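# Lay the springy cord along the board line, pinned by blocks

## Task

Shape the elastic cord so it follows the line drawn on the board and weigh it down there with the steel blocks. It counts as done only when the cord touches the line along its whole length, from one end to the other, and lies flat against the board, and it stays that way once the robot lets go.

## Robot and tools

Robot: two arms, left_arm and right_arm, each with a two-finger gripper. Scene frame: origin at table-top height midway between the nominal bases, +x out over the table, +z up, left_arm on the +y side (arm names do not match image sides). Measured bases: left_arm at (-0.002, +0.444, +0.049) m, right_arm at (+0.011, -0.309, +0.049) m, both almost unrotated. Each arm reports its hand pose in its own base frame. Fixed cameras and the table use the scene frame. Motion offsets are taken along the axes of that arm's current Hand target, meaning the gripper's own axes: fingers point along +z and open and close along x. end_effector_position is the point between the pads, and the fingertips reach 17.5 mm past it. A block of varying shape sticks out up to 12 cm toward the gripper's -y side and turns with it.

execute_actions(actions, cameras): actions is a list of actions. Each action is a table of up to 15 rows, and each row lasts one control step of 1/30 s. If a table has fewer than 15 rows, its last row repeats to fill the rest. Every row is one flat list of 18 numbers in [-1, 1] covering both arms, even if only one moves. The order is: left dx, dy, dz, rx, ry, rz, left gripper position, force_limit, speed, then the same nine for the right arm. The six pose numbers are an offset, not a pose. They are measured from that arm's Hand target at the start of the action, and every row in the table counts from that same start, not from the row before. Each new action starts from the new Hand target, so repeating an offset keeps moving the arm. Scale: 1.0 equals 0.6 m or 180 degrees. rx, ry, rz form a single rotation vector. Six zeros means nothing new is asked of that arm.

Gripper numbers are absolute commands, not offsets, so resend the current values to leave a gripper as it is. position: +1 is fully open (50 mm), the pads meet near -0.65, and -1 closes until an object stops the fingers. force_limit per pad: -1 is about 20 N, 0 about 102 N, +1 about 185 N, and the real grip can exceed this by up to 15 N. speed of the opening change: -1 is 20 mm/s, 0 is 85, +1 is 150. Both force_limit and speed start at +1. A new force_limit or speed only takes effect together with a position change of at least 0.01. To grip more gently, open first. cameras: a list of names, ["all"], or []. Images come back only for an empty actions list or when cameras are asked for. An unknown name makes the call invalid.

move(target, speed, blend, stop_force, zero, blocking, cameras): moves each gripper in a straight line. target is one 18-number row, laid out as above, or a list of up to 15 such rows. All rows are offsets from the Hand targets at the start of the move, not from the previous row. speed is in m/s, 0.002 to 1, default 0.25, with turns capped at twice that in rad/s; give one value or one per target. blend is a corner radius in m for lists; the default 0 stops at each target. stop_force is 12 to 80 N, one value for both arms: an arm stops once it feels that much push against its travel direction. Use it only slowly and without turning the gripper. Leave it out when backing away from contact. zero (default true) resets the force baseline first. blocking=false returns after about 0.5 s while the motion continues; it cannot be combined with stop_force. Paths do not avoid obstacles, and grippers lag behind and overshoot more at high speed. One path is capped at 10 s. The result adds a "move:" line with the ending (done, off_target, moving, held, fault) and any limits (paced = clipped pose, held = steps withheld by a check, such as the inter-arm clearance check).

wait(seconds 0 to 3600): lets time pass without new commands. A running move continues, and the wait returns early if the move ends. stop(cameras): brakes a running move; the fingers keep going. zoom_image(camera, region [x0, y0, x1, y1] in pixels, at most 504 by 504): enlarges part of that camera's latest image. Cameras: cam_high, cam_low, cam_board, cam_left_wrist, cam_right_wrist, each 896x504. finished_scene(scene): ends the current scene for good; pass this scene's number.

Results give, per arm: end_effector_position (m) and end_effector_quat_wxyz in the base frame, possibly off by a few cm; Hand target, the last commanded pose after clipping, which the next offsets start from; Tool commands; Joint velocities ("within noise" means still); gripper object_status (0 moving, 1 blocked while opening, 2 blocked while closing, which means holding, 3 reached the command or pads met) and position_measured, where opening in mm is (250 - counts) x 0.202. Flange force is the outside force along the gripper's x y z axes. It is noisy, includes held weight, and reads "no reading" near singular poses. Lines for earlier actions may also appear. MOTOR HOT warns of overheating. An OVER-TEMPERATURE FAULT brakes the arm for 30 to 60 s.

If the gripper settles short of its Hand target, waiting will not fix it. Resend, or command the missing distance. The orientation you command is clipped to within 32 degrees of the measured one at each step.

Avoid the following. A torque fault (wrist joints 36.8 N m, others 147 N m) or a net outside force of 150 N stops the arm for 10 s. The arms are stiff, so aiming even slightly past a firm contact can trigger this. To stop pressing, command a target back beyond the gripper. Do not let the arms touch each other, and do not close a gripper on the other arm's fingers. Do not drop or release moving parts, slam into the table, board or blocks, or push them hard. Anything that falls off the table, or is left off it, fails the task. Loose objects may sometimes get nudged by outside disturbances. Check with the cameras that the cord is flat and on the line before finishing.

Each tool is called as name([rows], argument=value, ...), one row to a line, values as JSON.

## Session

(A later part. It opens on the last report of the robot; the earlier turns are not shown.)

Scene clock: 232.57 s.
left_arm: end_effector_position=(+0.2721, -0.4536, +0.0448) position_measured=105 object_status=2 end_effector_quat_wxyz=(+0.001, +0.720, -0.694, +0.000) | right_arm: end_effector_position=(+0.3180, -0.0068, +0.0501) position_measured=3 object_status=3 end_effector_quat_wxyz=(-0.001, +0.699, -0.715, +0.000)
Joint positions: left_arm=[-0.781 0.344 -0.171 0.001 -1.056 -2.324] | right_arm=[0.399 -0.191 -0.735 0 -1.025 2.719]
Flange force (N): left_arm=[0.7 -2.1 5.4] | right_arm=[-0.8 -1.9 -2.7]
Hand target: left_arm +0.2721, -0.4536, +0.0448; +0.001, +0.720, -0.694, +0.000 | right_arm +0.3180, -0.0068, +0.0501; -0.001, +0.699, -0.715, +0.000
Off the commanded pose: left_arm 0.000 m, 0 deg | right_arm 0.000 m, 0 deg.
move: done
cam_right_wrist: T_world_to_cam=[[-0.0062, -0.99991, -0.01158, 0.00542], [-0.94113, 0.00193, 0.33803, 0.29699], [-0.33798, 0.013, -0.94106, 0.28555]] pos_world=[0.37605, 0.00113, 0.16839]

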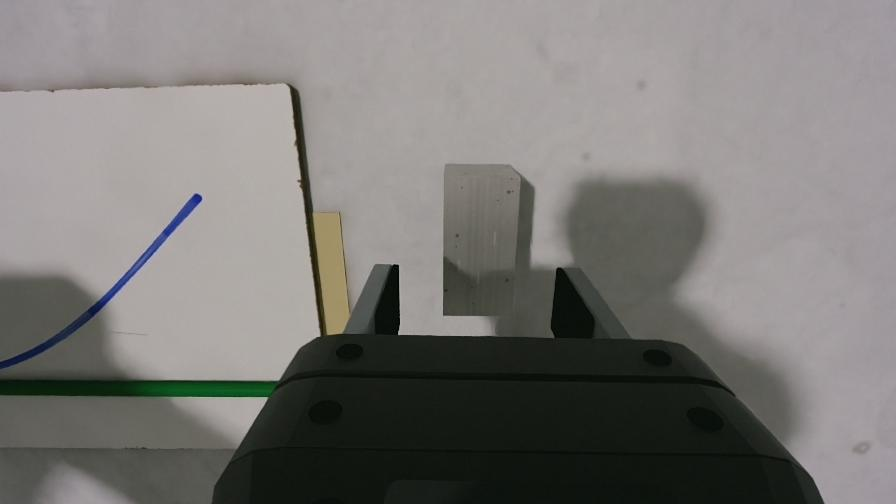

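move(target=[0,0.005,0.08,0,0,0,-1,-0.5,0,0.004,0.0053,0.109,0,0,0,1,1,1], speed=0.15)

move(target=[0,0,0.022,0,0,0,-1,-0.5,0,0,0,0,0,0,0,-1,-0.5,0], speed=0.01, stop_force=12, cameras=["cam_board","cam_right_wrist","cam_left_wrist"])

zoom_image(camera="cam_board", region=[220, 160, 700, 360])

Scene clock: 263.50 s.
left_arm: end_effector_position=(+0.2691, -0.4537, -0.0032) position_measured=105 object_status=2 end_effector_quat_wxyz=(+0.001, +0.720, -0.694, +0.000) | right_arm: end_effector_position=(+0.3148, -0.0090, -0.0153) position_measured=3 object_status=3 end_effector_quat_wxyz=(-0.001, +0.699, -0.715, +0.000)
Joint positions: left_arm=[-0.786 0.405 -0.217 0.001 -0.949 -2.32] | right_arm=[0.396 -0.064 -0.82 -0.001 -0.814 2.723]
Flange force (N): left_arm=[0.6 -2.2 5.7] | right_arm=[-0.4 -2.4 -1.9]
Hand target: left_arm +0.2691, -0.4538, -0.0032; +0.001, +0.720, -0.694, +0.000 | right_arm +0.3149, -0.0090, -0.0153; -0.001, +0.699, -0.715, +0.000
Off the commanded pose: left_arm 0.000 m, 0 deg | right_arm 0.000 m, 0 deg.
move: done

Scene clock: 264.60 s.
left_arm: end_effector_position=(+0.2691, -0.4537, -0.0084) position_measured=105 object_status=2 end_effector_quat_wxyz=(+0.001, +0.720, -0.694, +0.000) | right_arm: end_effector_position=(+0.3149, -0.0090, -0.0153) position_measured=104 object_status=2 end_effector_quat_wxyz=(-0.001, +0.699, -0.715, +0.000)
Joint positions: left_arm=[-0.786 0.413 -0.221 0.001 -0.937 -2.32] | right_arm=[0.396 -0.064 -0.82 -0.001 -0.814 2.723]
Flange force (N): left_arm=[-12.9 1.1 -25.8] | right_arm=[-0.6 -0.3 -4.5]
Hand target: left_arm +0.2691, -0.4537, -0.0085; +0.001, +0.720, -0.694, +0.000 (not the last commanded pose) | right_arm +0.3149, -0.0090, -0.0153; -0.001, +0.699, -0.715, +0.000
Off the commanded pose: left_arm 0.008 m, 0 deg | right_arm 0.000 m, 0 deg.
move: contact (left_arm)
cam_left_wrist: T_world_to_cam=[[0.02908, -0.99933, 0.02242, -0.45477], [-0.93706, -0.01945, 0.34863, 0.26064], [-0.34796, -0.03115, -0.93699, 0.20071]] pos_world=[0.3273, -0.44315, 0.10739]
cam_right_wrist: T_world_to_cam=[[-0.0062, -0.99991, -0.01158, 0.00234], [-0.94113, 0.00193, 0.33803, 0.31609], [-0.33798, 0.013, -0.94106, 0.22295]] pos_world=[0.37285, -0.00117, 0.10299]
Images, in order (width x height): cam_board 896x504, cam_left_wrist 896x504, cam_right_wrist 896x504.

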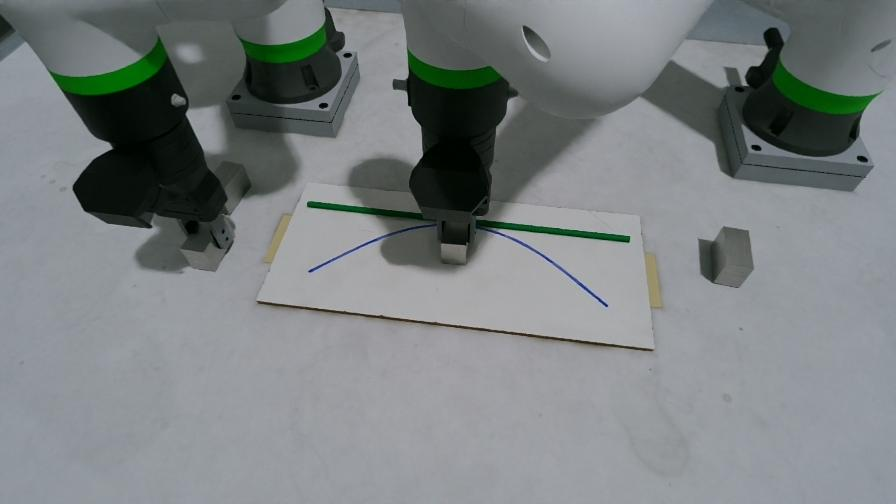

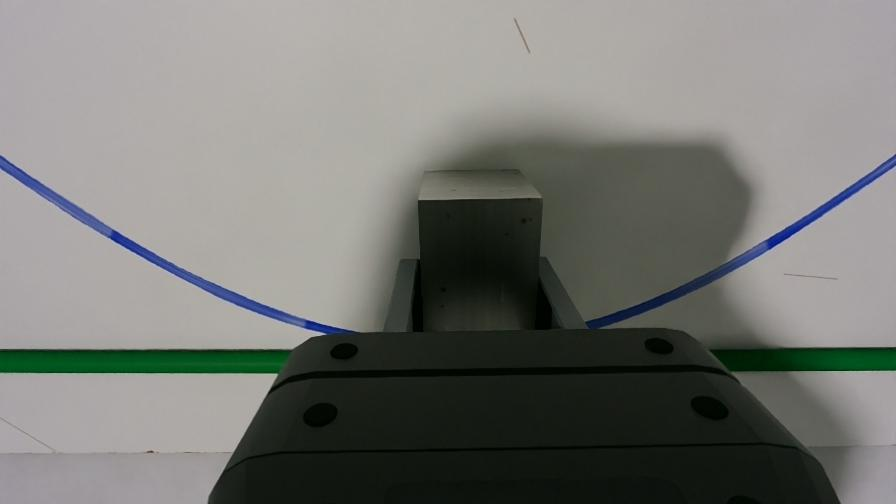

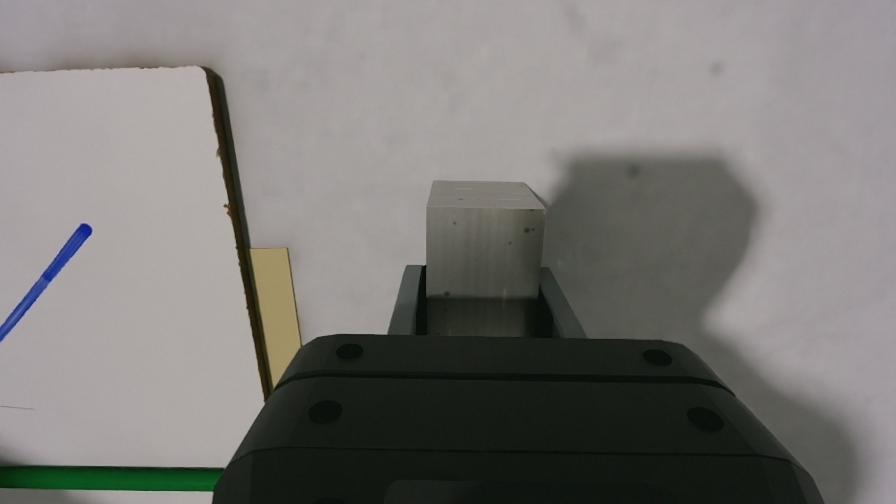

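Scaled by 1.050 from the camera's image (finer frame: 1280x720).

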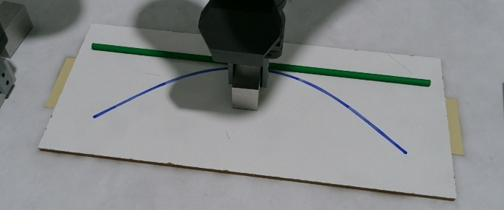

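move(target=[0,0,-0.003,0,0,0,0.54,-0.5,-0.5,0,0,-0.15,0,0,0,-1,-0.5,0], speed=0.15)

move([
  [0,0,-0.11,0,0,0,0.54,-0.5,-0.5,0,0,0,0,0,0,-1,-0.5,0],
  [-0.556,0.028,-0.107,0,0,0.028,0.54,-0.5,-0.5,-0.5215,0.094,0,0,0,-0.0113,-1,-0.5,0],
], speed=0.25, blend=[0.01,0], cameras=["cam_board","cam_right_wrist"])

move(target=[0,0,0,0,0,0,1,1,1,0,0,0,0,0,0,-1,-0.5,0], cameras=["cam_left_wrist","cam_board"])

zoom_image(camera="cam_board", region=[380, 130, 530, 280])

Scene clock: 308.77 s.
left_arm: end_effector_position=(+0.2691, -0.4537, -0.0067) position_measured=72 object_status=3 end_effector_quat_wxyz=(+0.001, +0.720, -0.694, +0.000) | right_arm: end_effector_position=(+0.3148, -0.0092, +0.0747) position_measured=104 object_status=2 end_effector_quat_wxyz=(-0.001, +0.699, -0.715, +0.000)
Joint positions: left_arm=[-0.786 0.41 -0.219 0.001 -0.941 -2.32] | right_arm=[0.396 -0.239 -0.707 0 -1.101 2.723]
Flange force (N): left_arm=[-0.1 -1.9 0.4] | right_arm=[-0.8 -1.7 2.4]
Hand target: left_arm +0.2691, -0.4537, -0.0067; +0.001, +0.720, -0.694, +0.000 | right_arm +0.3148, -0.0091, +0.0747; -0.001, +0.699, -0.715, +0.000
Off the commanded pose: left_arm 0.000 m, 0 deg | right_arm 0.000 m, 0 deg.
move: done

Scene clock: 310.97 s.
left_arm: end_effector_position=(+0.2402, -0.1209, +0.0573) position_measured=72 object_status=3 end_effector_quat_wxyz=(+0.001, +0.689, -0.725, +0.000) | right_arm: end_effector_position=(+0.2657, +0.3050, +0.0750) position_measured=104 object_status=2 end_effector_quat_wxyz=(-0.001, +0.711, -0.703, +0.000)
Joint positions: left_arm=[0.039 -0.368 -0.841 0.001 -1.099 -3.233] | right_arm=[1.182 0.012 -0.487 0.001 -1.071 1.972]
Flange force (N): left_arm=[-0.4 -1.4 0.0] | right_arm=[-1.6 -0.7 2.6]
Hand target: left_arm +0.2402, -0.1209, +0.0573; +0.001, +0.689, -0.725, +0.000 | right_arm +0.2656, +0.3050, +0.0750; -0.001, +0.711, -0.703, +0.000
Off the commanded pose: left_arm 0.000 m, 0 deg | right_arm 0.000 m, 0 deg.
move: done
cam_right_wrist: T_world_to_cam=[[0.02934, -0.9995, -0.01154, 0.30759], [-0.94059, -0.03151, 0.33807, 0.24874], [-0.33827, 0.00093, -0.94105, 0.29088]] pos_world=[0.32333, 0.315, 0.19319]

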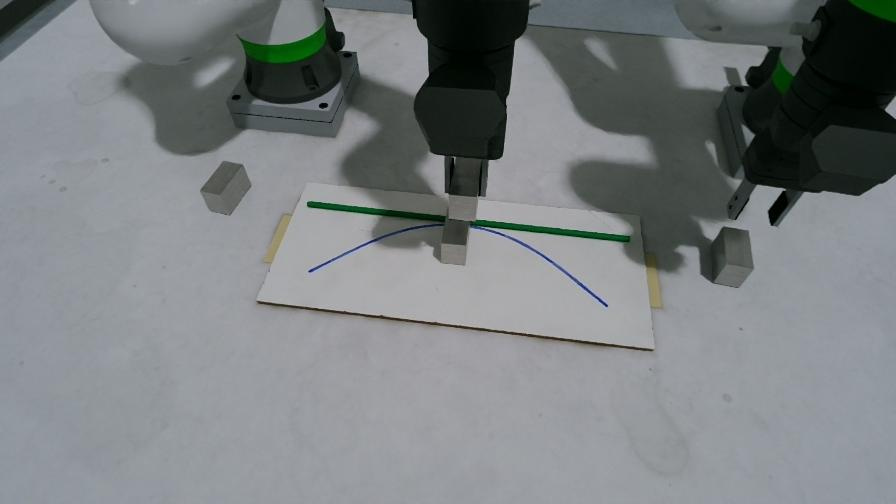

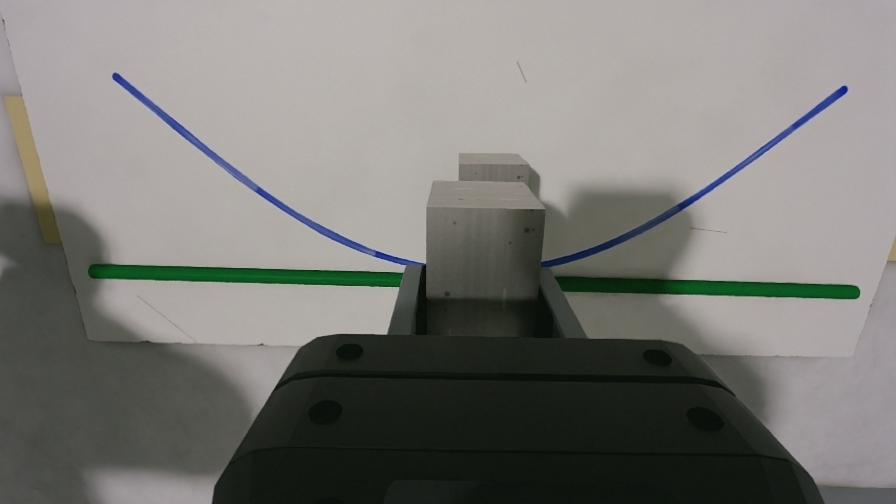

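Scene clock: 311.47 s.
left_arm: end_effector_position=(+0.2402, -0.1209, +0.0573) position_measured=3 object_status=3 end_effector_quat_wxyz=(+0.001, +0.689, -0.725, +0.000) | right_arm: end_effector_position=(+0.2656, +0.3050, +0.0750) position_measured=104 object_status=2 end_effector_quat_wxyz=(-0.001, +0.711, -0.703, +0.000)
Joint positions: left_arm=[0.039 -0.368 -0.841 0.001 -1.099 -3.233] | right_arm=[1.182 0.012 -0.487 0.001 -1.071 1.972]
Flange force (N): left_arm=[-3.0 -0.4 -0.3] | right_arm=[-2.2 -1.0 2.4]
Hand target: left_arm +0.2402, -0.1209, +0.0573; +0.001, +0.689, -0.725, +0.000 | right_arm +0.2656, +0.3050, +0.0750; -0.001, +0.711, -0.703, +0.000
Off the commanded pose: left_arm 0.000 m, 0 deg | right_arm 0.000 m, 0 deg.
move: done
cam_left_wrist: T_world_to_cam=[[-0.05876, -0.99802, 0.02246, -0.10156], [-0.93514, 0.0629, 0.34866, 0.22649], [-0.34938, -0.00051, -0.93698, 0.26668]] pos_world=[0.29901, -0.11546, 0.17319]
Images, in order (width x height): cam_board 896x504, cam_left_wrist 896x504.

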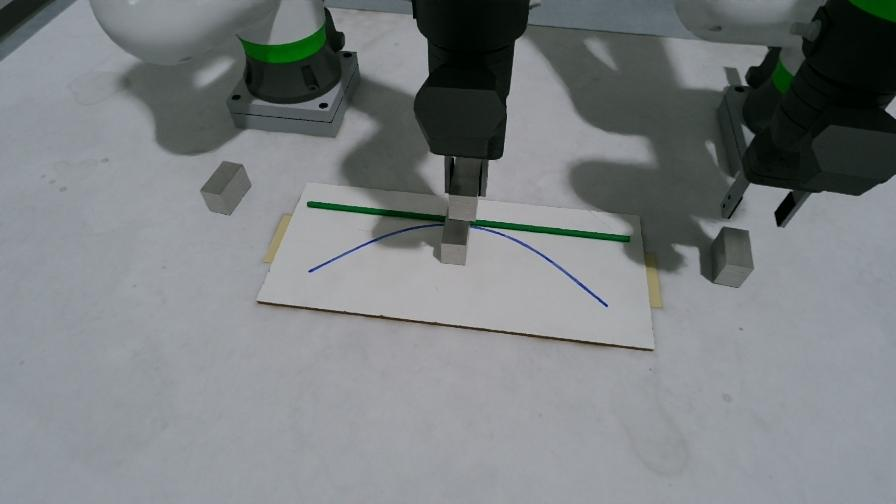

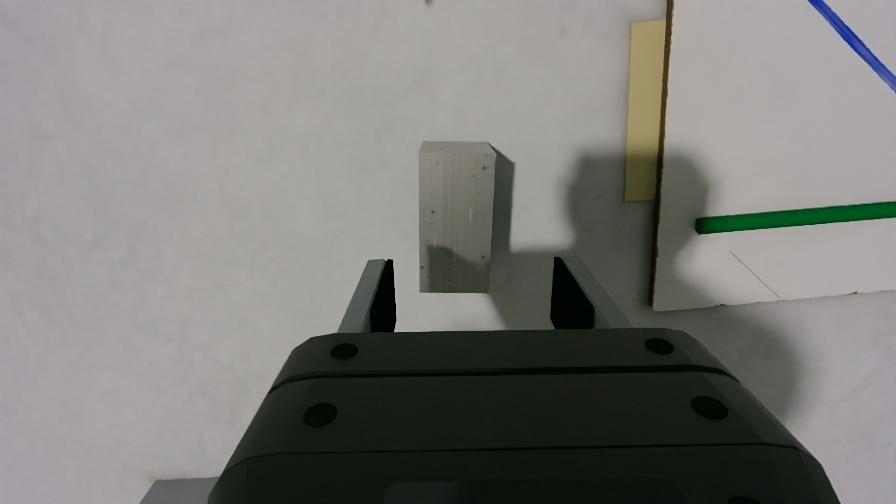

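Scaled by 3.360 from the camera's image (finer frame: 1280x720).

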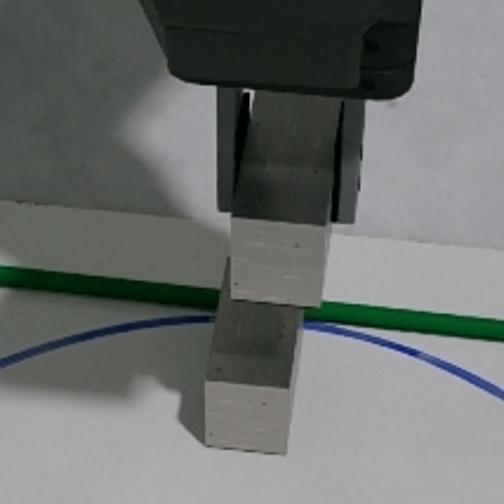

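move(target=[0,-0.004,0.121,0,0,0,1,1,1,0.0133,-0.0023,0.065,0,0,0,-1,-0.5,0], speed=0.15)

move(target=[0,0,0,0,0,0,-1,-0.5,0,0,0,0.025,0,0,0,-1,-0.5,0], speed=0.01, stop_force=12, cameras=["cam_board","cam_left_wrist","cam_right_wrist"])

zoom_image(camera="cam_board", region=[380, 130, 530, 280])

Scene clock: 331.40 s.
left_arm: end_effector_position=(+0.2424, -0.1211, -0.0153) position_measured=3 object_status=3 end_effector_quat_wxyz=(+0.001, +0.689, -0.725, +0.000) | right_arm: end_effector_position=(+0.2671, +0.2971, +0.0360) position_measured=104 object_status=2 end_effector_quat_wxyz=(-0.001, +0.711, -0.703, +0.000)
Joint positions: left_arm=[0.038 -0.201 -0.934 0.001 -0.839 -3.232] | right_arm=[1.17 0.057 -0.547 0.001 -0.966 1.983]
Flange force (N): left_arm=[-3.3 -0.4 0.1] | right_arm=[-1.6 -1.1 2.9]
Hand target: left_arm +0.2425, -0.1211, -0.0153; +0.001, +0.689, -0.725, +0.000 | right_arm +0.2672, +0.2971, +0.0359; -0.001, +0.711, -0.703, +0.000
Off the commanded pose: left_arm 0.000 m, 0 deg | right_arm 0.000 m, 0 deg.
move: done

Scene clock: 332.50 s.
left_arm: end_effector_position=(+0.2425, -0.1211, -0.0153) position_measured=105 object_status=2 end_effector_quat_wxyz=(+0.000, +0.689, -0.725, +0.000) | right_arm: end_effector_position=(+0.2672, +0.2971, +0.0307) position_measured=104 object_status=2 end_effector_quat_wxyz=(-0.001, +0.711, -0.703, +0.000)
Joint positions: left_arm=[0.038 -0.201 -0.934 0.001 -0.839 -3.232] | right_arm=[1.17 0.065 -0.552 0.001 -0.952 1.983]
Flange force (N): left_arm=[-4.2 -0.4 5.8] | right_arm=[4.0 13.0 -39.7]
Hand target: left_arm +0.2425, -0.1211, -0.0153; +0.001, +0.689, -0.725, +0.000 | right_arm +0.2672, +0.2971, +0.0307; -0.001, +0.711, -0.703, +0.000 (not the last commanded pose)
Off the commanded pose: left_arm 0.000 m, 0 deg | right_arm 0.010 m, 0 deg.
move: contact (right_arm)
cam_left_wrist: T_world_to_cam=[[-0.05886, -0.99801, 0.02248, -0.09996], [-0.93518, 0.063, 0.34853, 0.2541], [-0.34926, -0.00051, -0.93703, 0.19947]] pos_world=[0.30141, -0.11566, 0.10059]
cam_right_wrist: T_world_to_cam=[[0.02931, -0.9995, -0.01163, 0.29916], [-0.94059, -0.03151, 0.33807, 0.26484], [-0.33827, 0.00103, -0.94105, 0.24977]] pos_world=[0.32483, 0.3071, 0.14899]

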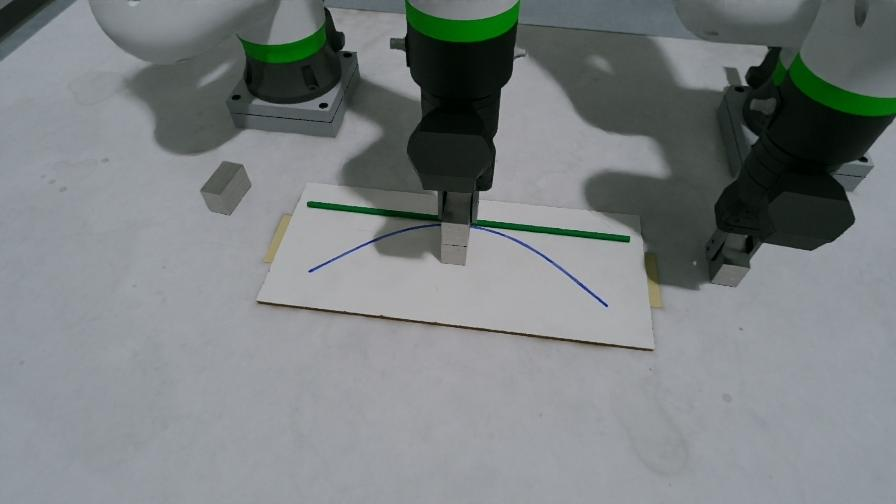

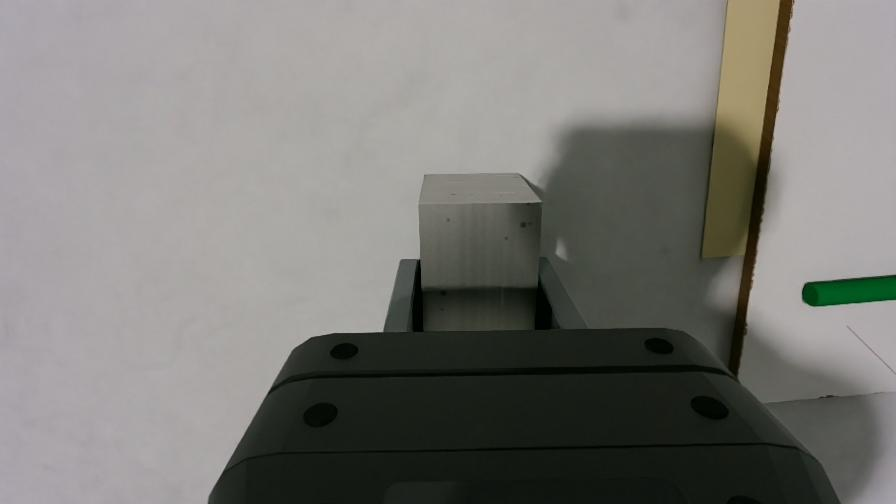

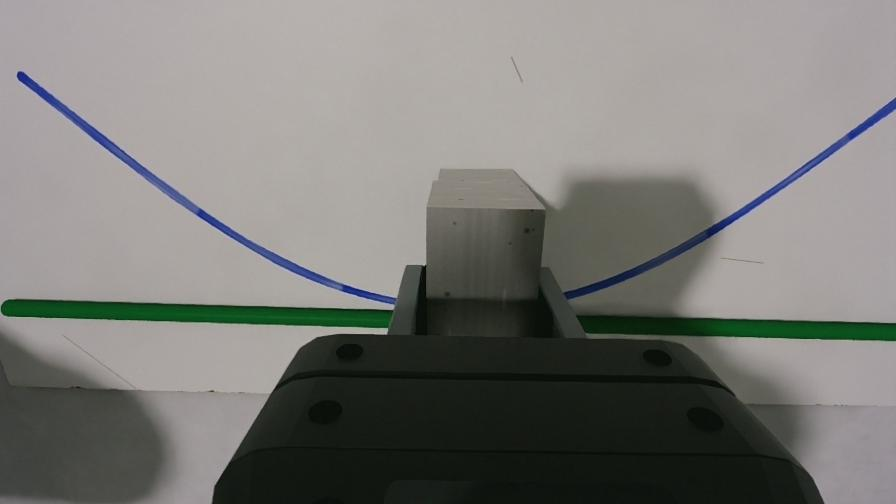

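Scaled by 3.360 from the camera's image (finer frame: 1280x720).

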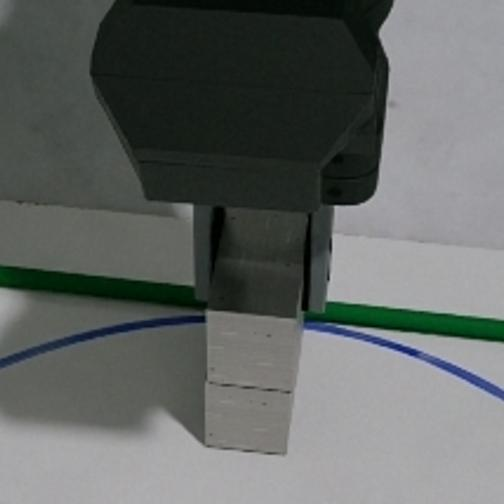

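move(target=[0,0,-0.1,0,0,0,-1,-0.5,0,0,0,-0.003,0,0,0,0.54,-0.5,-0.5], speed=0.1)

move(target=[0,0,0,0,0,0,-1,-0.5,0,0,0,0.065,0,0,0,0.54,-0.5,-0.5], speed=0.06, stop_force=15)

move(target=[0,0,0,0,0,0,-1,-0.5,0,0,0,0,0,0,0,-1,-1,-0.5])

move(target=[0,0,0,0,0,0,-1,-0.5,0,-0.0092,0,0,0,0,0,-1,-1,-0.5], speed=0.02, cameras=["cam_board","cam_right_wrist","cam_high"])

zoom_image(camera="cam_board", region=[380, 130, 530, 280])

Scene clock: 343.00 s.
left_arm: end_effector_position=(+0.2425, -0.1211, +0.0447) position_measured=105 object_status=2 end_effector_quat_wxyz=(+0.001, +0.689, -0.725, +0.000) | right_arm: end_effector_position=(+0.2672, +0.2971, +0.0325) position_measured=72 object_status=3 end_effector_quat_wxyz=(-0.001, +0.711, -0.703, +0.000)
Joint positions: left_arm=[0.038 -0.337 -0.855 0.001 -1.054 -3.232] | right_arm=[1.17 0.062 -0.55 0.001 -0.957 1.983]
Flange force (N): left_arm=[-5.1 -0.5 5.0] | right_arm=[-1.8 -1.2 -2.8]
Hand target: left_arm +0.2426, -0.1211, +0.0447; +0.001, +0.689, -0.725, +0.000 | right_arm +0.2672, +0.2971, +0.0325; -0.001, +0.711, -0.703, +0.000
Off the commanded pose: left_arm 0.000 m, 0 deg | right_arm 0.000 m, 0 deg.
move: done

Scene clock: 344.30 s.
left_arm: end_effector_position=(+0.2426, -0.1211, +0.0447) position_measured=105 object_status=2 end_effector_quat_wxyz=(+0.001, +0.689, -0.725, +0.000) | right_arm: end_effector_position=(+0.2672, +0.2972, -0.0065) position_measured=72 object_status=3 end_effector_quat_wxyz=(-0.001, +0.711, -0.703, +0.000)
Joint positions: left_arm=[0.038 -0.337 -0.855 0.001 -1.054 -3.232] | right_arm=[1.17 0.132 -0.588 0.001 -0.85 1.983]
Flange force (N): left_arm=[-3.7 -0.7 5.5] | right_arm=[-1.5 -1.2 -2.4]
Hand target: left_arm +0.2426, -0.1211, +0.0447; +0.001, +0.689, -0.725, +0.000 | right_arm +0.2672, +0.2972, -0.0065; -0.001, +0.711, -0.703, +0.000
Off the commanded pose: left_arm 0.000 m, 0 deg | right_arm 0.000 m, 0 deg.
move: done

Scene clock: 344.80 s.
left_arm: end_effector_position=(+0.2426, -0.1211, +0.0447) position_measured=105 object_status=2 end_effector_quat_wxyz=(+0.001, +0.689, -0.725, +0.000) | right_arm: end_effector_position=(+0.2672, +0.2971, -0.0065) position_measured=98 object_status=2 end_effector_quat_wxyz=(-0.001, +0.712, -0.703, +0.000)
Joint positions: left_arm=[0.038 -0.337 -0.855 0.001 -1.054 -3.232] | right_arm=[1.17 0.132 -0.588 0.001 -0.85 1.983]
Flange force (N): left_arm=[-3.7 -0.9 5.0] | right_arm=[19.0 2.3 -19.3]
Hand target: left_arm +0.2426, -0.1211, +0.0447; +0.001, +0.689, -0.725, +0.000 | right_arm +0.2672, +0.2972, -0.0065; -0.001, +0.711, -0.703, +0.000
Off the commanded pose: left_arm 0.000 m, 0 deg | right_arm 0.000 m, 0 deg.
move: done

Scene clock: 345.30 s.
left_arm: end_effector_position=(+0.2426, -0.1211, +0.0447) position_measured=105 object_status=2 end_effector_quat_wxyz=(+0.001, +0.689, -0.725, +0.000) | right_arm: end_effector_position=(+0.2671, +0.3024, -0.0065) position_measured=98 object_status=2 end_effector_quat_wxyz=(+0.000, +0.711, -0.703, +0.000)
Joint positions: left_arm=[0.038 -0.337 -0.855 0.001 -1.054 -3.232] | right_arm=[1.176 0.142 -0.577 0.001 -0.852 1.978]
Joint velocities: left_arm=[within noise] | right_arm=[0.002 0.001 -0.001 0.001 0.005 0]
Flange force (N): left_arm=[-2.0 -1.7 5.2] | right_arm=[84.1 -3.1 -78.3]
Hand target: left_arm +0.2426, -0.1211, +0.0447; +0.001, +0.689, -0.725, +0.000 | right_arm +0.2671, +0.3027, -0.0065; -0.001, +0.711, -0.703, +0.000
Off the commanded pose: left_arm 0.000 m, 0 deg | right_arm 0.000 m, 0 deg.
move: done
cam_right_wrist: T_world_to_cam=[[0.02931, -0.99951, -0.011, 0.30406], [-0.94059, -0.0313, 0.33809, 0.27752], [-0.33827, 0.00044, -0.94105, 0.21494]] pos_world=[0.32483, 0.3125, 0.11179]
Images, in order (width x height): cam_high 896x504, cam_board 896x504, cam_right_wrist 896x504.

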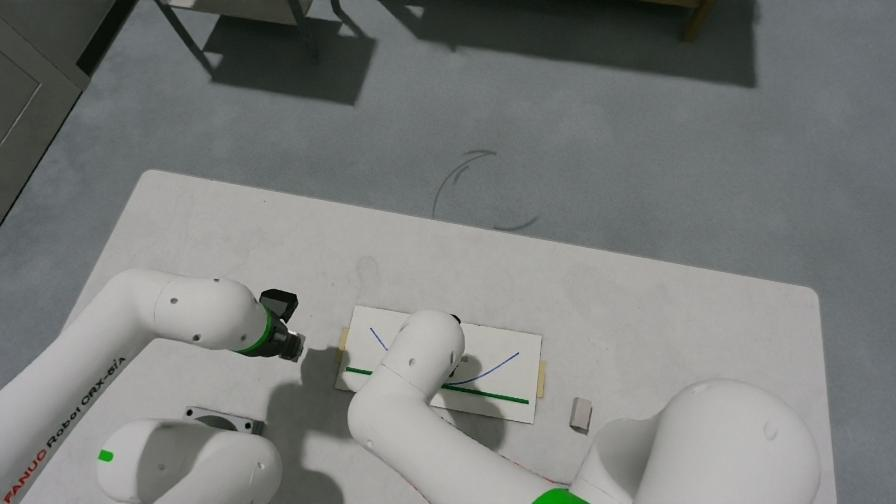

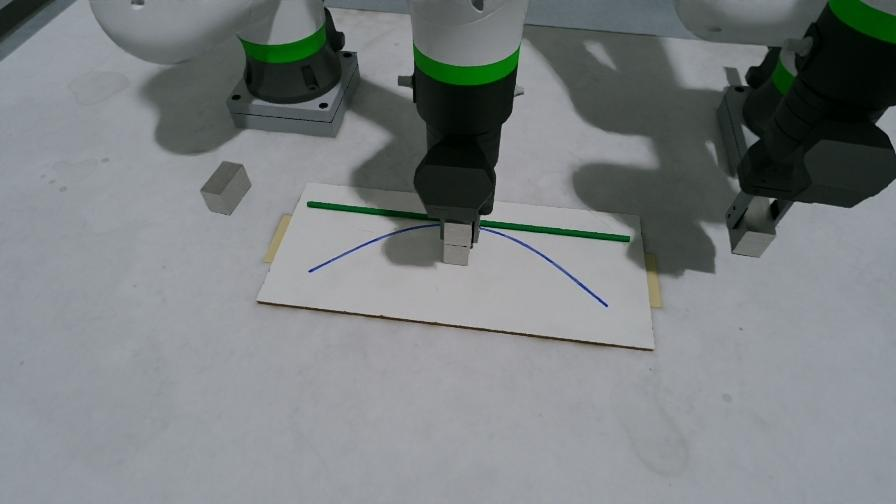

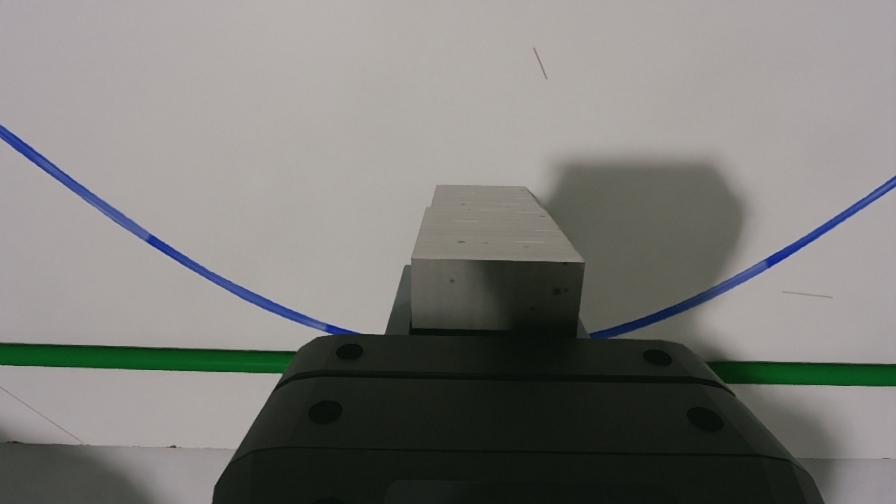

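Scaled by 3.360 from the camera's image (finer frame: 1280x720).

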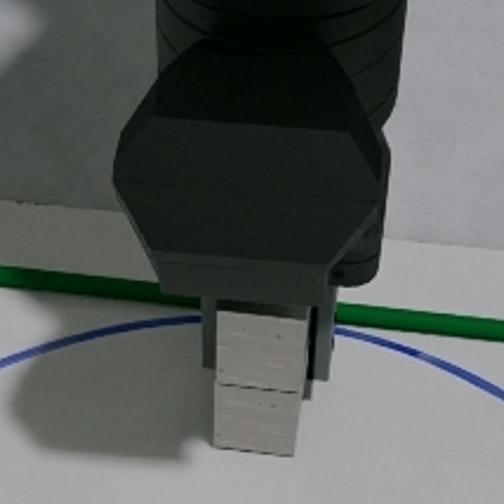

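move(target=[0,0,0,0,0,0,-1,-0.5,0,0,0,0,0,0,0,0.4,-1,-1])

move(target=[0,0,0,0,0,0,-1,-0.5,0,0,0,-0.15,0,0,0,0.54,-1,-0.5], speed=0.15, cameras=["cam_board","cam_right_wrist"])

zoom_image(camera="cam_board", region=[380, 130, 530, 280])

Scene clock: 349.93 s.
left_arm: end_effector_position=(+0.2426, -0.1211, +0.0447) position_measured=105 object_status=2 end_effector_quat_wxyz=(+0.001, +0.689, -0.725, +0.000) | right_arm: end_effector_position=(+0.2671, +0.3027, -0.0065) position_measured=92 object_status=3 end_effector_quat_wxyz=(-0.001, +0.711, -0.703, +0.000)
Joint positions: left_arm=[0.038 -0.337 -0.855 0.001 -1.054 -3.232] | right_arm=[1.176 0.142 -0.576 0.001 -0.851 1.978]
Flange force (N): left_arm=[-3.5 -1.1 5.5] | right_arm=[-5.6 2.0 -3.4]
Hand target: left_arm +0.2426, -0.1211, +0.0447; +0.001, +0.689, -0.725, +0.000 | right_arm +0.2671, +0.3027, -0.0065; -0.001, +0.711, -0.703, +0.000
Off the commanded pose: left_arm 0.000 m, 0 deg | right_arm 0.000 m, 0 deg.
move: done

Scene clock: 350.87 s.
left_arm: end_effector_position=(+0.2426, -0.1211, +0.0447) position_measured=105 object_status=2 end_effector_quat_wxyz=(+0.001, +0.689, -0.725, +0.000) | right_arm: end_effector_position=(+0.2671, +0.3026, +0.0835) position_measured=72 object_status=3 end_effector_quat_wxyz=(-0.001, +0.711, -0.703, +0.000)
Joint positions: left_arm=[0.038 -0.337 -0.855 0.001 -1.054 -3.232] | right_arm=[1.176 -0.001 -0.477 0.001 -1.094 1.978]
Flange force (N): left_arm=[-2.4 -1.4 5.6] | right_arm=[-2.0 -1.9 -2.8]
Hand target: left_arm +0.2426, -0.1211, +0.0447; +0.001, +0.689, -0.725, +0.000 | right_arm +0.2670, +0.3026, +0.0835; -0.001, +0.711, -0.703, +0.000
Off the commanded pose: left_arm 0.000 m, 0 deg | right_arm 0.000 m, 0 deg.
move: done
cam_right_wrist: T_world_to_cam=[[0.02912, -0.99951, -0.01157, 0.30523], [-0.9406, -0.03131, 0.33807, 0.24704], [-0.33827, 0.00104, -0.94105, 0.29932]] pos_world=[0.32473, 0.3125, 0.20169]

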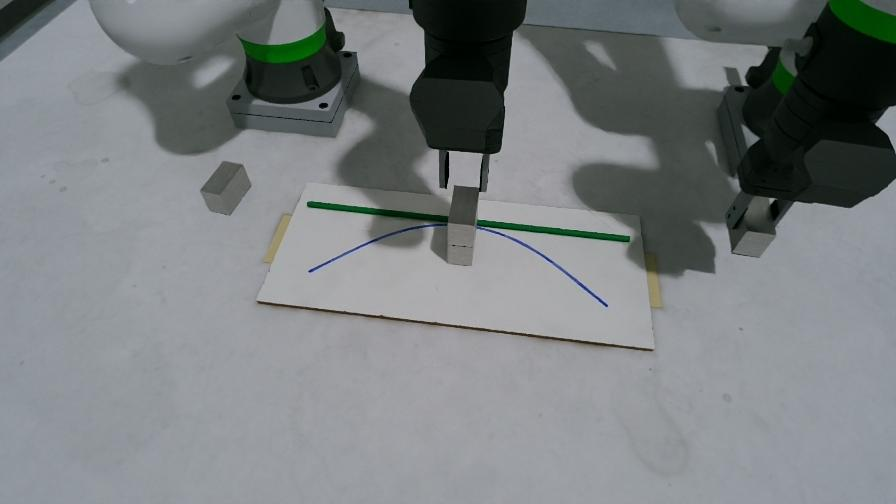

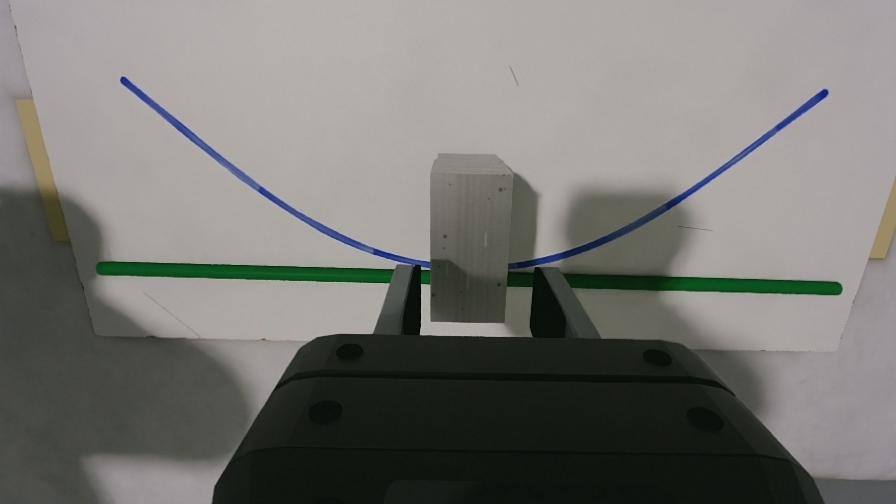

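Scaled by 3.360 from the camera's image (finer frame: 1280x720).

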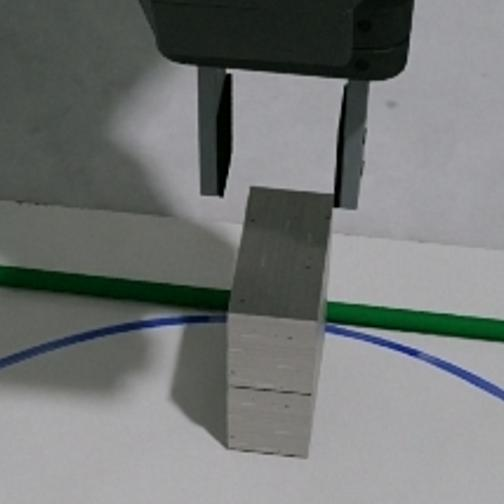

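move(target=[0.241,0.082,0,0,0,-0.028,-1,-0.5,0,0.544,0.081,0.05,0,0,0.039,1,1,1], speed=0.25, cameras=["cam_board","cam_right_wrist","cam_left_wrist"])

zoom_image(camera="cam_board", region=[280, 160, 680, 360])

Scene clock: 362.87 s.
left_arm: end_effector_position=(+0.1860, -0.2629, +0.0449) position_measured=105 object_status=2 end_effector_quat_wxyz=(+0.000, +0.720, -0.694, +0.000) | right_arm: end_effector_position=(+0.2225, -0.0243, +0.0532) position_measured=3 object_status=3 end_effector_quat_wxyz=(+0.001, -0.667, +0.745, +0.000)
Joint positions: left_arm=[-0.539 -0.169 -0.733 0.001 -1.007 -2.567] | right_arm=[0.51 -0.55 -0.949 0 -1.171 2.521]
Flange force (N): left_arm=[-1.1 -2.3 5.9] | right_arm=[-1.0 -2.2 -2.5]
Hand target: left_arm +0.1860, -0.2629, +0.0449; +0.001, +0.720, -0.694, +0.000 | right_arm +0.2225, -0.0244, +0.0532; +0.001, -0.667, +0.745, +0.000
Off the commanded pose: left_arm 0.000 m, 0 deg | right_arm 0.000 m, 0 deg.
move: done
cam_left_wrist: T_world_to_cam=[[0.02908, -0.99933, 0.02242, -0.26288], [-0.93706, -0.01945, 0.34863, 0.1679], [-0.34796, -0.03115, -0.93699, 0.22768]] pos_world=[0.2442, -0.25235, 0.16069]
cam_right_wrist: T_world_to_cam=[[-0.09304, -0.99559, -0.01169, 0.00669], [-0.93736, 0.08362, 0.33819, 0.20716], [-0.33572, 0.04242, -0.941, 0.2565]] pos_world=[0.28092, -0.02154, 0.17139]
Images, in order (width x height): cam_board 896x504, cam_left_wrist 896x504, cam_right_wrist 896x504.

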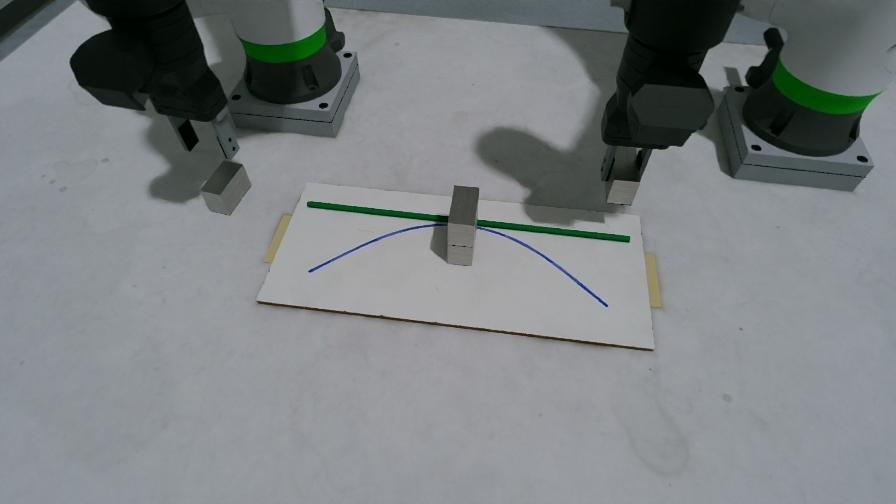

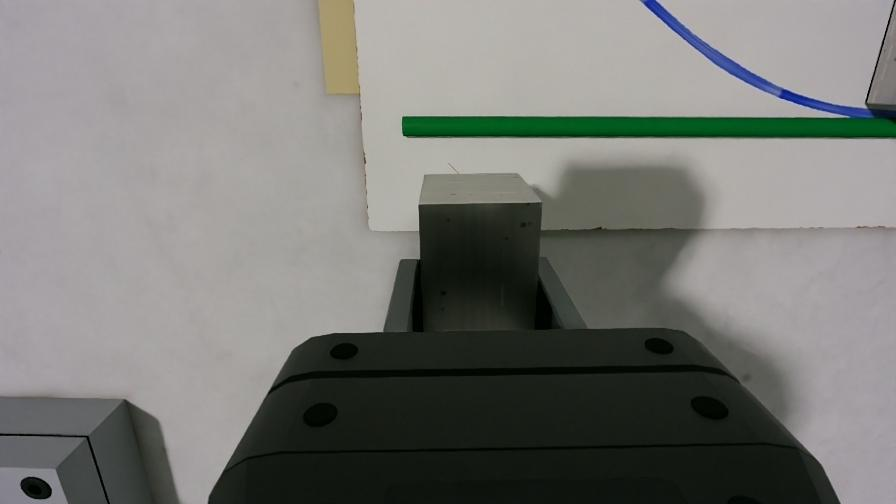

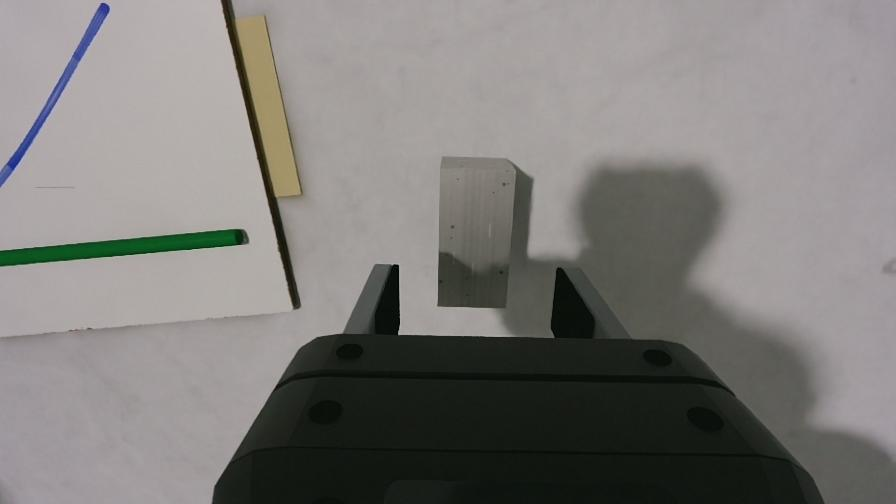

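Scaled by 1.260 from the camera's image (finer frame: 1280x720).

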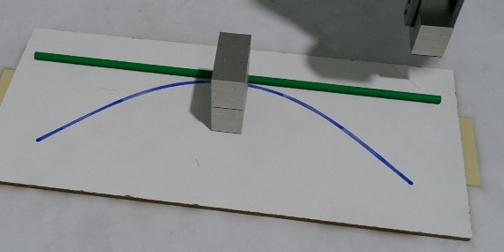

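move(target=[0,0,0,0,0,0,-1,-0.5,0,0.0015,0.0015,0.1145,0,0,0,1,1,1], speed=0.15)

move(target=[0,0,0,0,0,0,-1,-0.5,0,0,0,0,0,0,0,-1,-0.5,0])

move([
  [0,0,0,0,0,0,-1,-0.5,0,0,0,-0.1,0,0,0,-1,-0.5,0],
  [0,0,0,0,0,0,-1,-0.5,0,-0.225,0.083,-0.1,0,0,-0.039,-1,-0.5,0],
], speed=0.2, blend=[0.01,0], cameras=["cam_board"])

zoom_image(camera="cam_board", region=[220, 100, 400, 250])

Scene clock: 379.93 s.
left_arm: end_effector_position=(+0.1860, -0.2629, +0.0449) position_measured=105 object_status=2 end_effector_quat_wxyz=(+0.000, +0.720, -0.694, +0.000) | right_arm: end_effector_position=(+0.2216, -0.0251, -0.0155) position_measured=3 object_status=3 end_effector_quat_wxyz=(+0.001, -0.667, +0.745, +0.000)
Joint positions: left_arm=[-0.539 -0.169 -0.733 0.001 -1.007 -2.567] | right_arm=[0.509 -0.397 -1.058 0 -0.908 2.523]
Flange force (N): left_arm=[-2.1 -2.1 4.9] | right_arm=no reading
Hand target: left_arm +0.1860, -0.2629, +0.0449; +0.001, +0.720, -0.694, +0.000 | right_arm +0.2216, -0.0251, -0.0155; +0.001, -0.667, +0.745, +0.000
Off the commanded pose: left_arm 0.000 m, 0 deg | right_arm 0.000 m, 0 deg.
move: done

Scene clock: 380.43 s.
left_arm: end_effector_position=(+0.1860, -0.2629, +0.0449) position_measured=105 object_status=2 end_effector_quat_wxyz=(+0.000, +0.720, -0.694, +0.000) | right_arm: end_effector_position=(+0.2216, -0.0251, -0.0155) position_measured=104 object_status=2 end_effector_quat_wxyz=(+0.001, -0.667, +0.745, +0.000)
Joint positions: left_arm=[-0.539 -0.169 -0.733 0.001 -1.007 -2.567] | right_arm=[0.509 -0.397 -1.058 0 -0.908 2.523]
Flange force (N): left_arm=[-1.4 -2.0 5.6] | right_arm=no reading
Hand target: left_arm +0.1860, -0.2629, +0.0449; +0.001, +0.720, -0.694, +0.000 | right_arm +0.2216, -0.0251, -0.0155; +0.001, -0.667, +0.745, +0.000
Off the commanded pose: left_arm 0.000 m, 0 deg | right_arm 0.000 m, 0 deg.
move: done

Scene clock: 382.10 s.
left_arm: end_effector_position=(+0.1860, -0.2629, +0.0449) position_measured=105 object_status=2 end_effector_quat_wxyz=(+0.000, +0.720, -0.694, +0.000) | right_arm: end_effector_position=(+0.1869, +0.1145, +0.0446) position_measured=104 object_status=2 end_effector_quat_wxyz=(-0.001, +0.711, -0.703, +0.000)
Joint positions: left_arm=[-0.539 -0.169 -0.733 0.001 -1.007 -2.567] | right_arm=[1.186 -0.559 -0.975 0.001 -1.154 1.968]
Flange force (N): left_arm=[-1.9 -2.1 5.0] | right_arm=no reading
Hand target: left_arm +0.1860, -0.2629, +0.0449; +0.001, +0.720, -0.694, +0.000 | right_arm +0.1869, +0.1145, +0.0446; -0.001, +0.711, -0.703, +0.000
Off the commanded pose: left_arm 0.000 m, 0 deg | right_arm 0.000 m, 0 deg.
move: done

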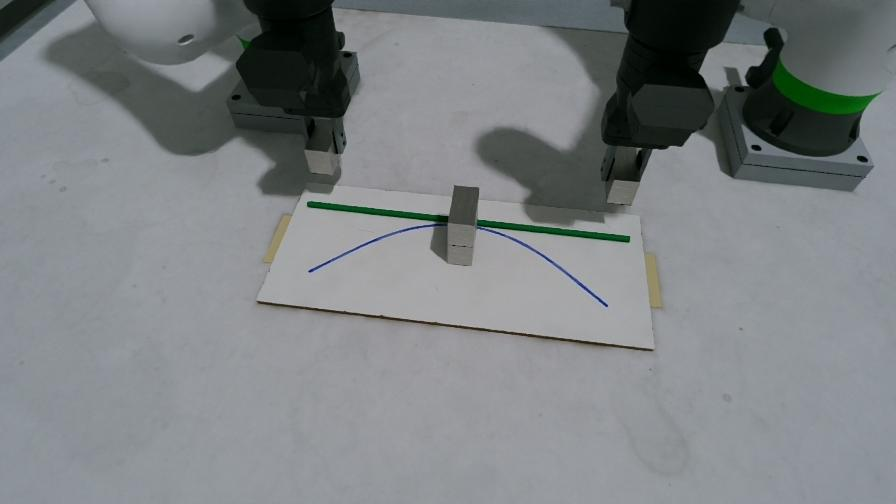

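Scaled by 2.800 from the camera's image (finer frame: 1280x720).

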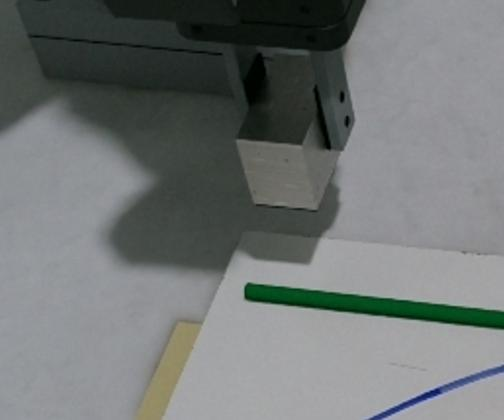

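move([
  [0,0,0.087,0,0,0,-1,-0.5,0,0,0,0.0868,0,0,0,-1,-0.5,0],
  [0.003,-0.105,0.087,0,0,0.137,-1,-0.5,0,0,-0.107,0.0868,0,0,-0.137,-1,-0.5,0],
], speed=[0.1,0.05], cameras=["cam_board","cam_low"])

zoom_image(camera="cam_board", region=[240, 150, 700, 360])

Scene clock: 396.83 s.
left_arm: end_effector_position=(+0.2490, -0.2624, -0.0074) position_measured=105 object_status=2 end_effector_quat_wxyz=(+0.000, -0.555, +0.832, +0.000) | right_arm: end_effector_position=(+0.2511, +0.1154, -0.0075) position_measured=104 object_status=2 end_effector_quat_wxyz=(-0.001, +0.845, -0.535, +0.000)
Joint positions: left_arm=[-0.443 0.043 -0.689 0.001 -0.838 -3.093] | right_arm=[0.921 -0.205 -0.912 0 -0.862 2.664]
Flange force (N): left_arm=[-2.0 -2.0 6.1] | right_arm=[-1.0 -1.5 2.8]
Hand target: left_arm +0.2490, -0.2625, -0.0074; +0.000, -0.555, +0.832, +0.000 | right_arm +0.2511, +0.1154, -0.0075; -0.001, +0.845, -0.535, +0.000
Off the commanded pose: left_arm 0.000 m, 0 deg | right_arm 0.000 m, 0 deg.
move: done
Images, in order (width x height): cam_low 896x504, cam_board 896x504.

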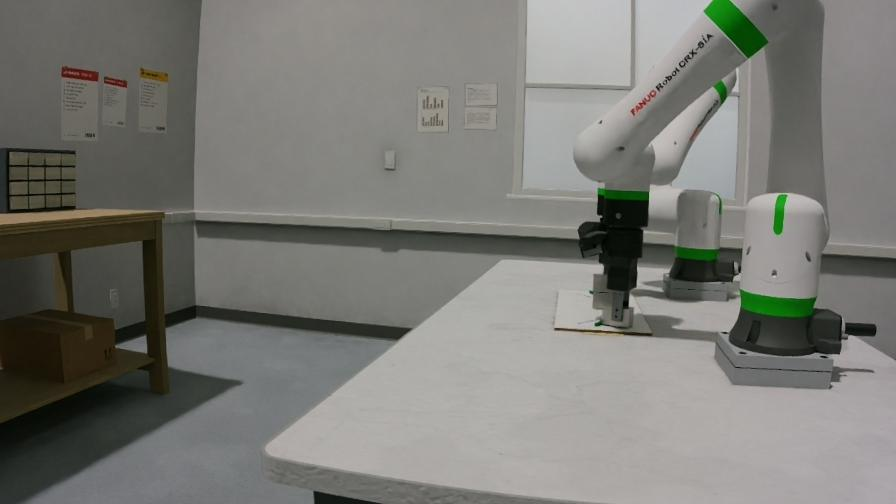

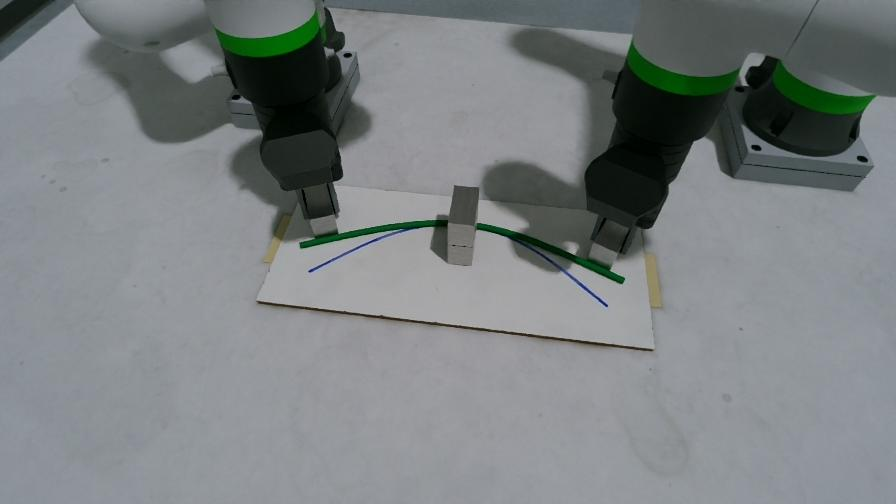

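Scaled by 1.096 from the camera's image (finer frame: 1280x720).

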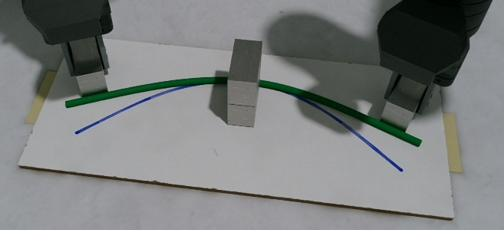

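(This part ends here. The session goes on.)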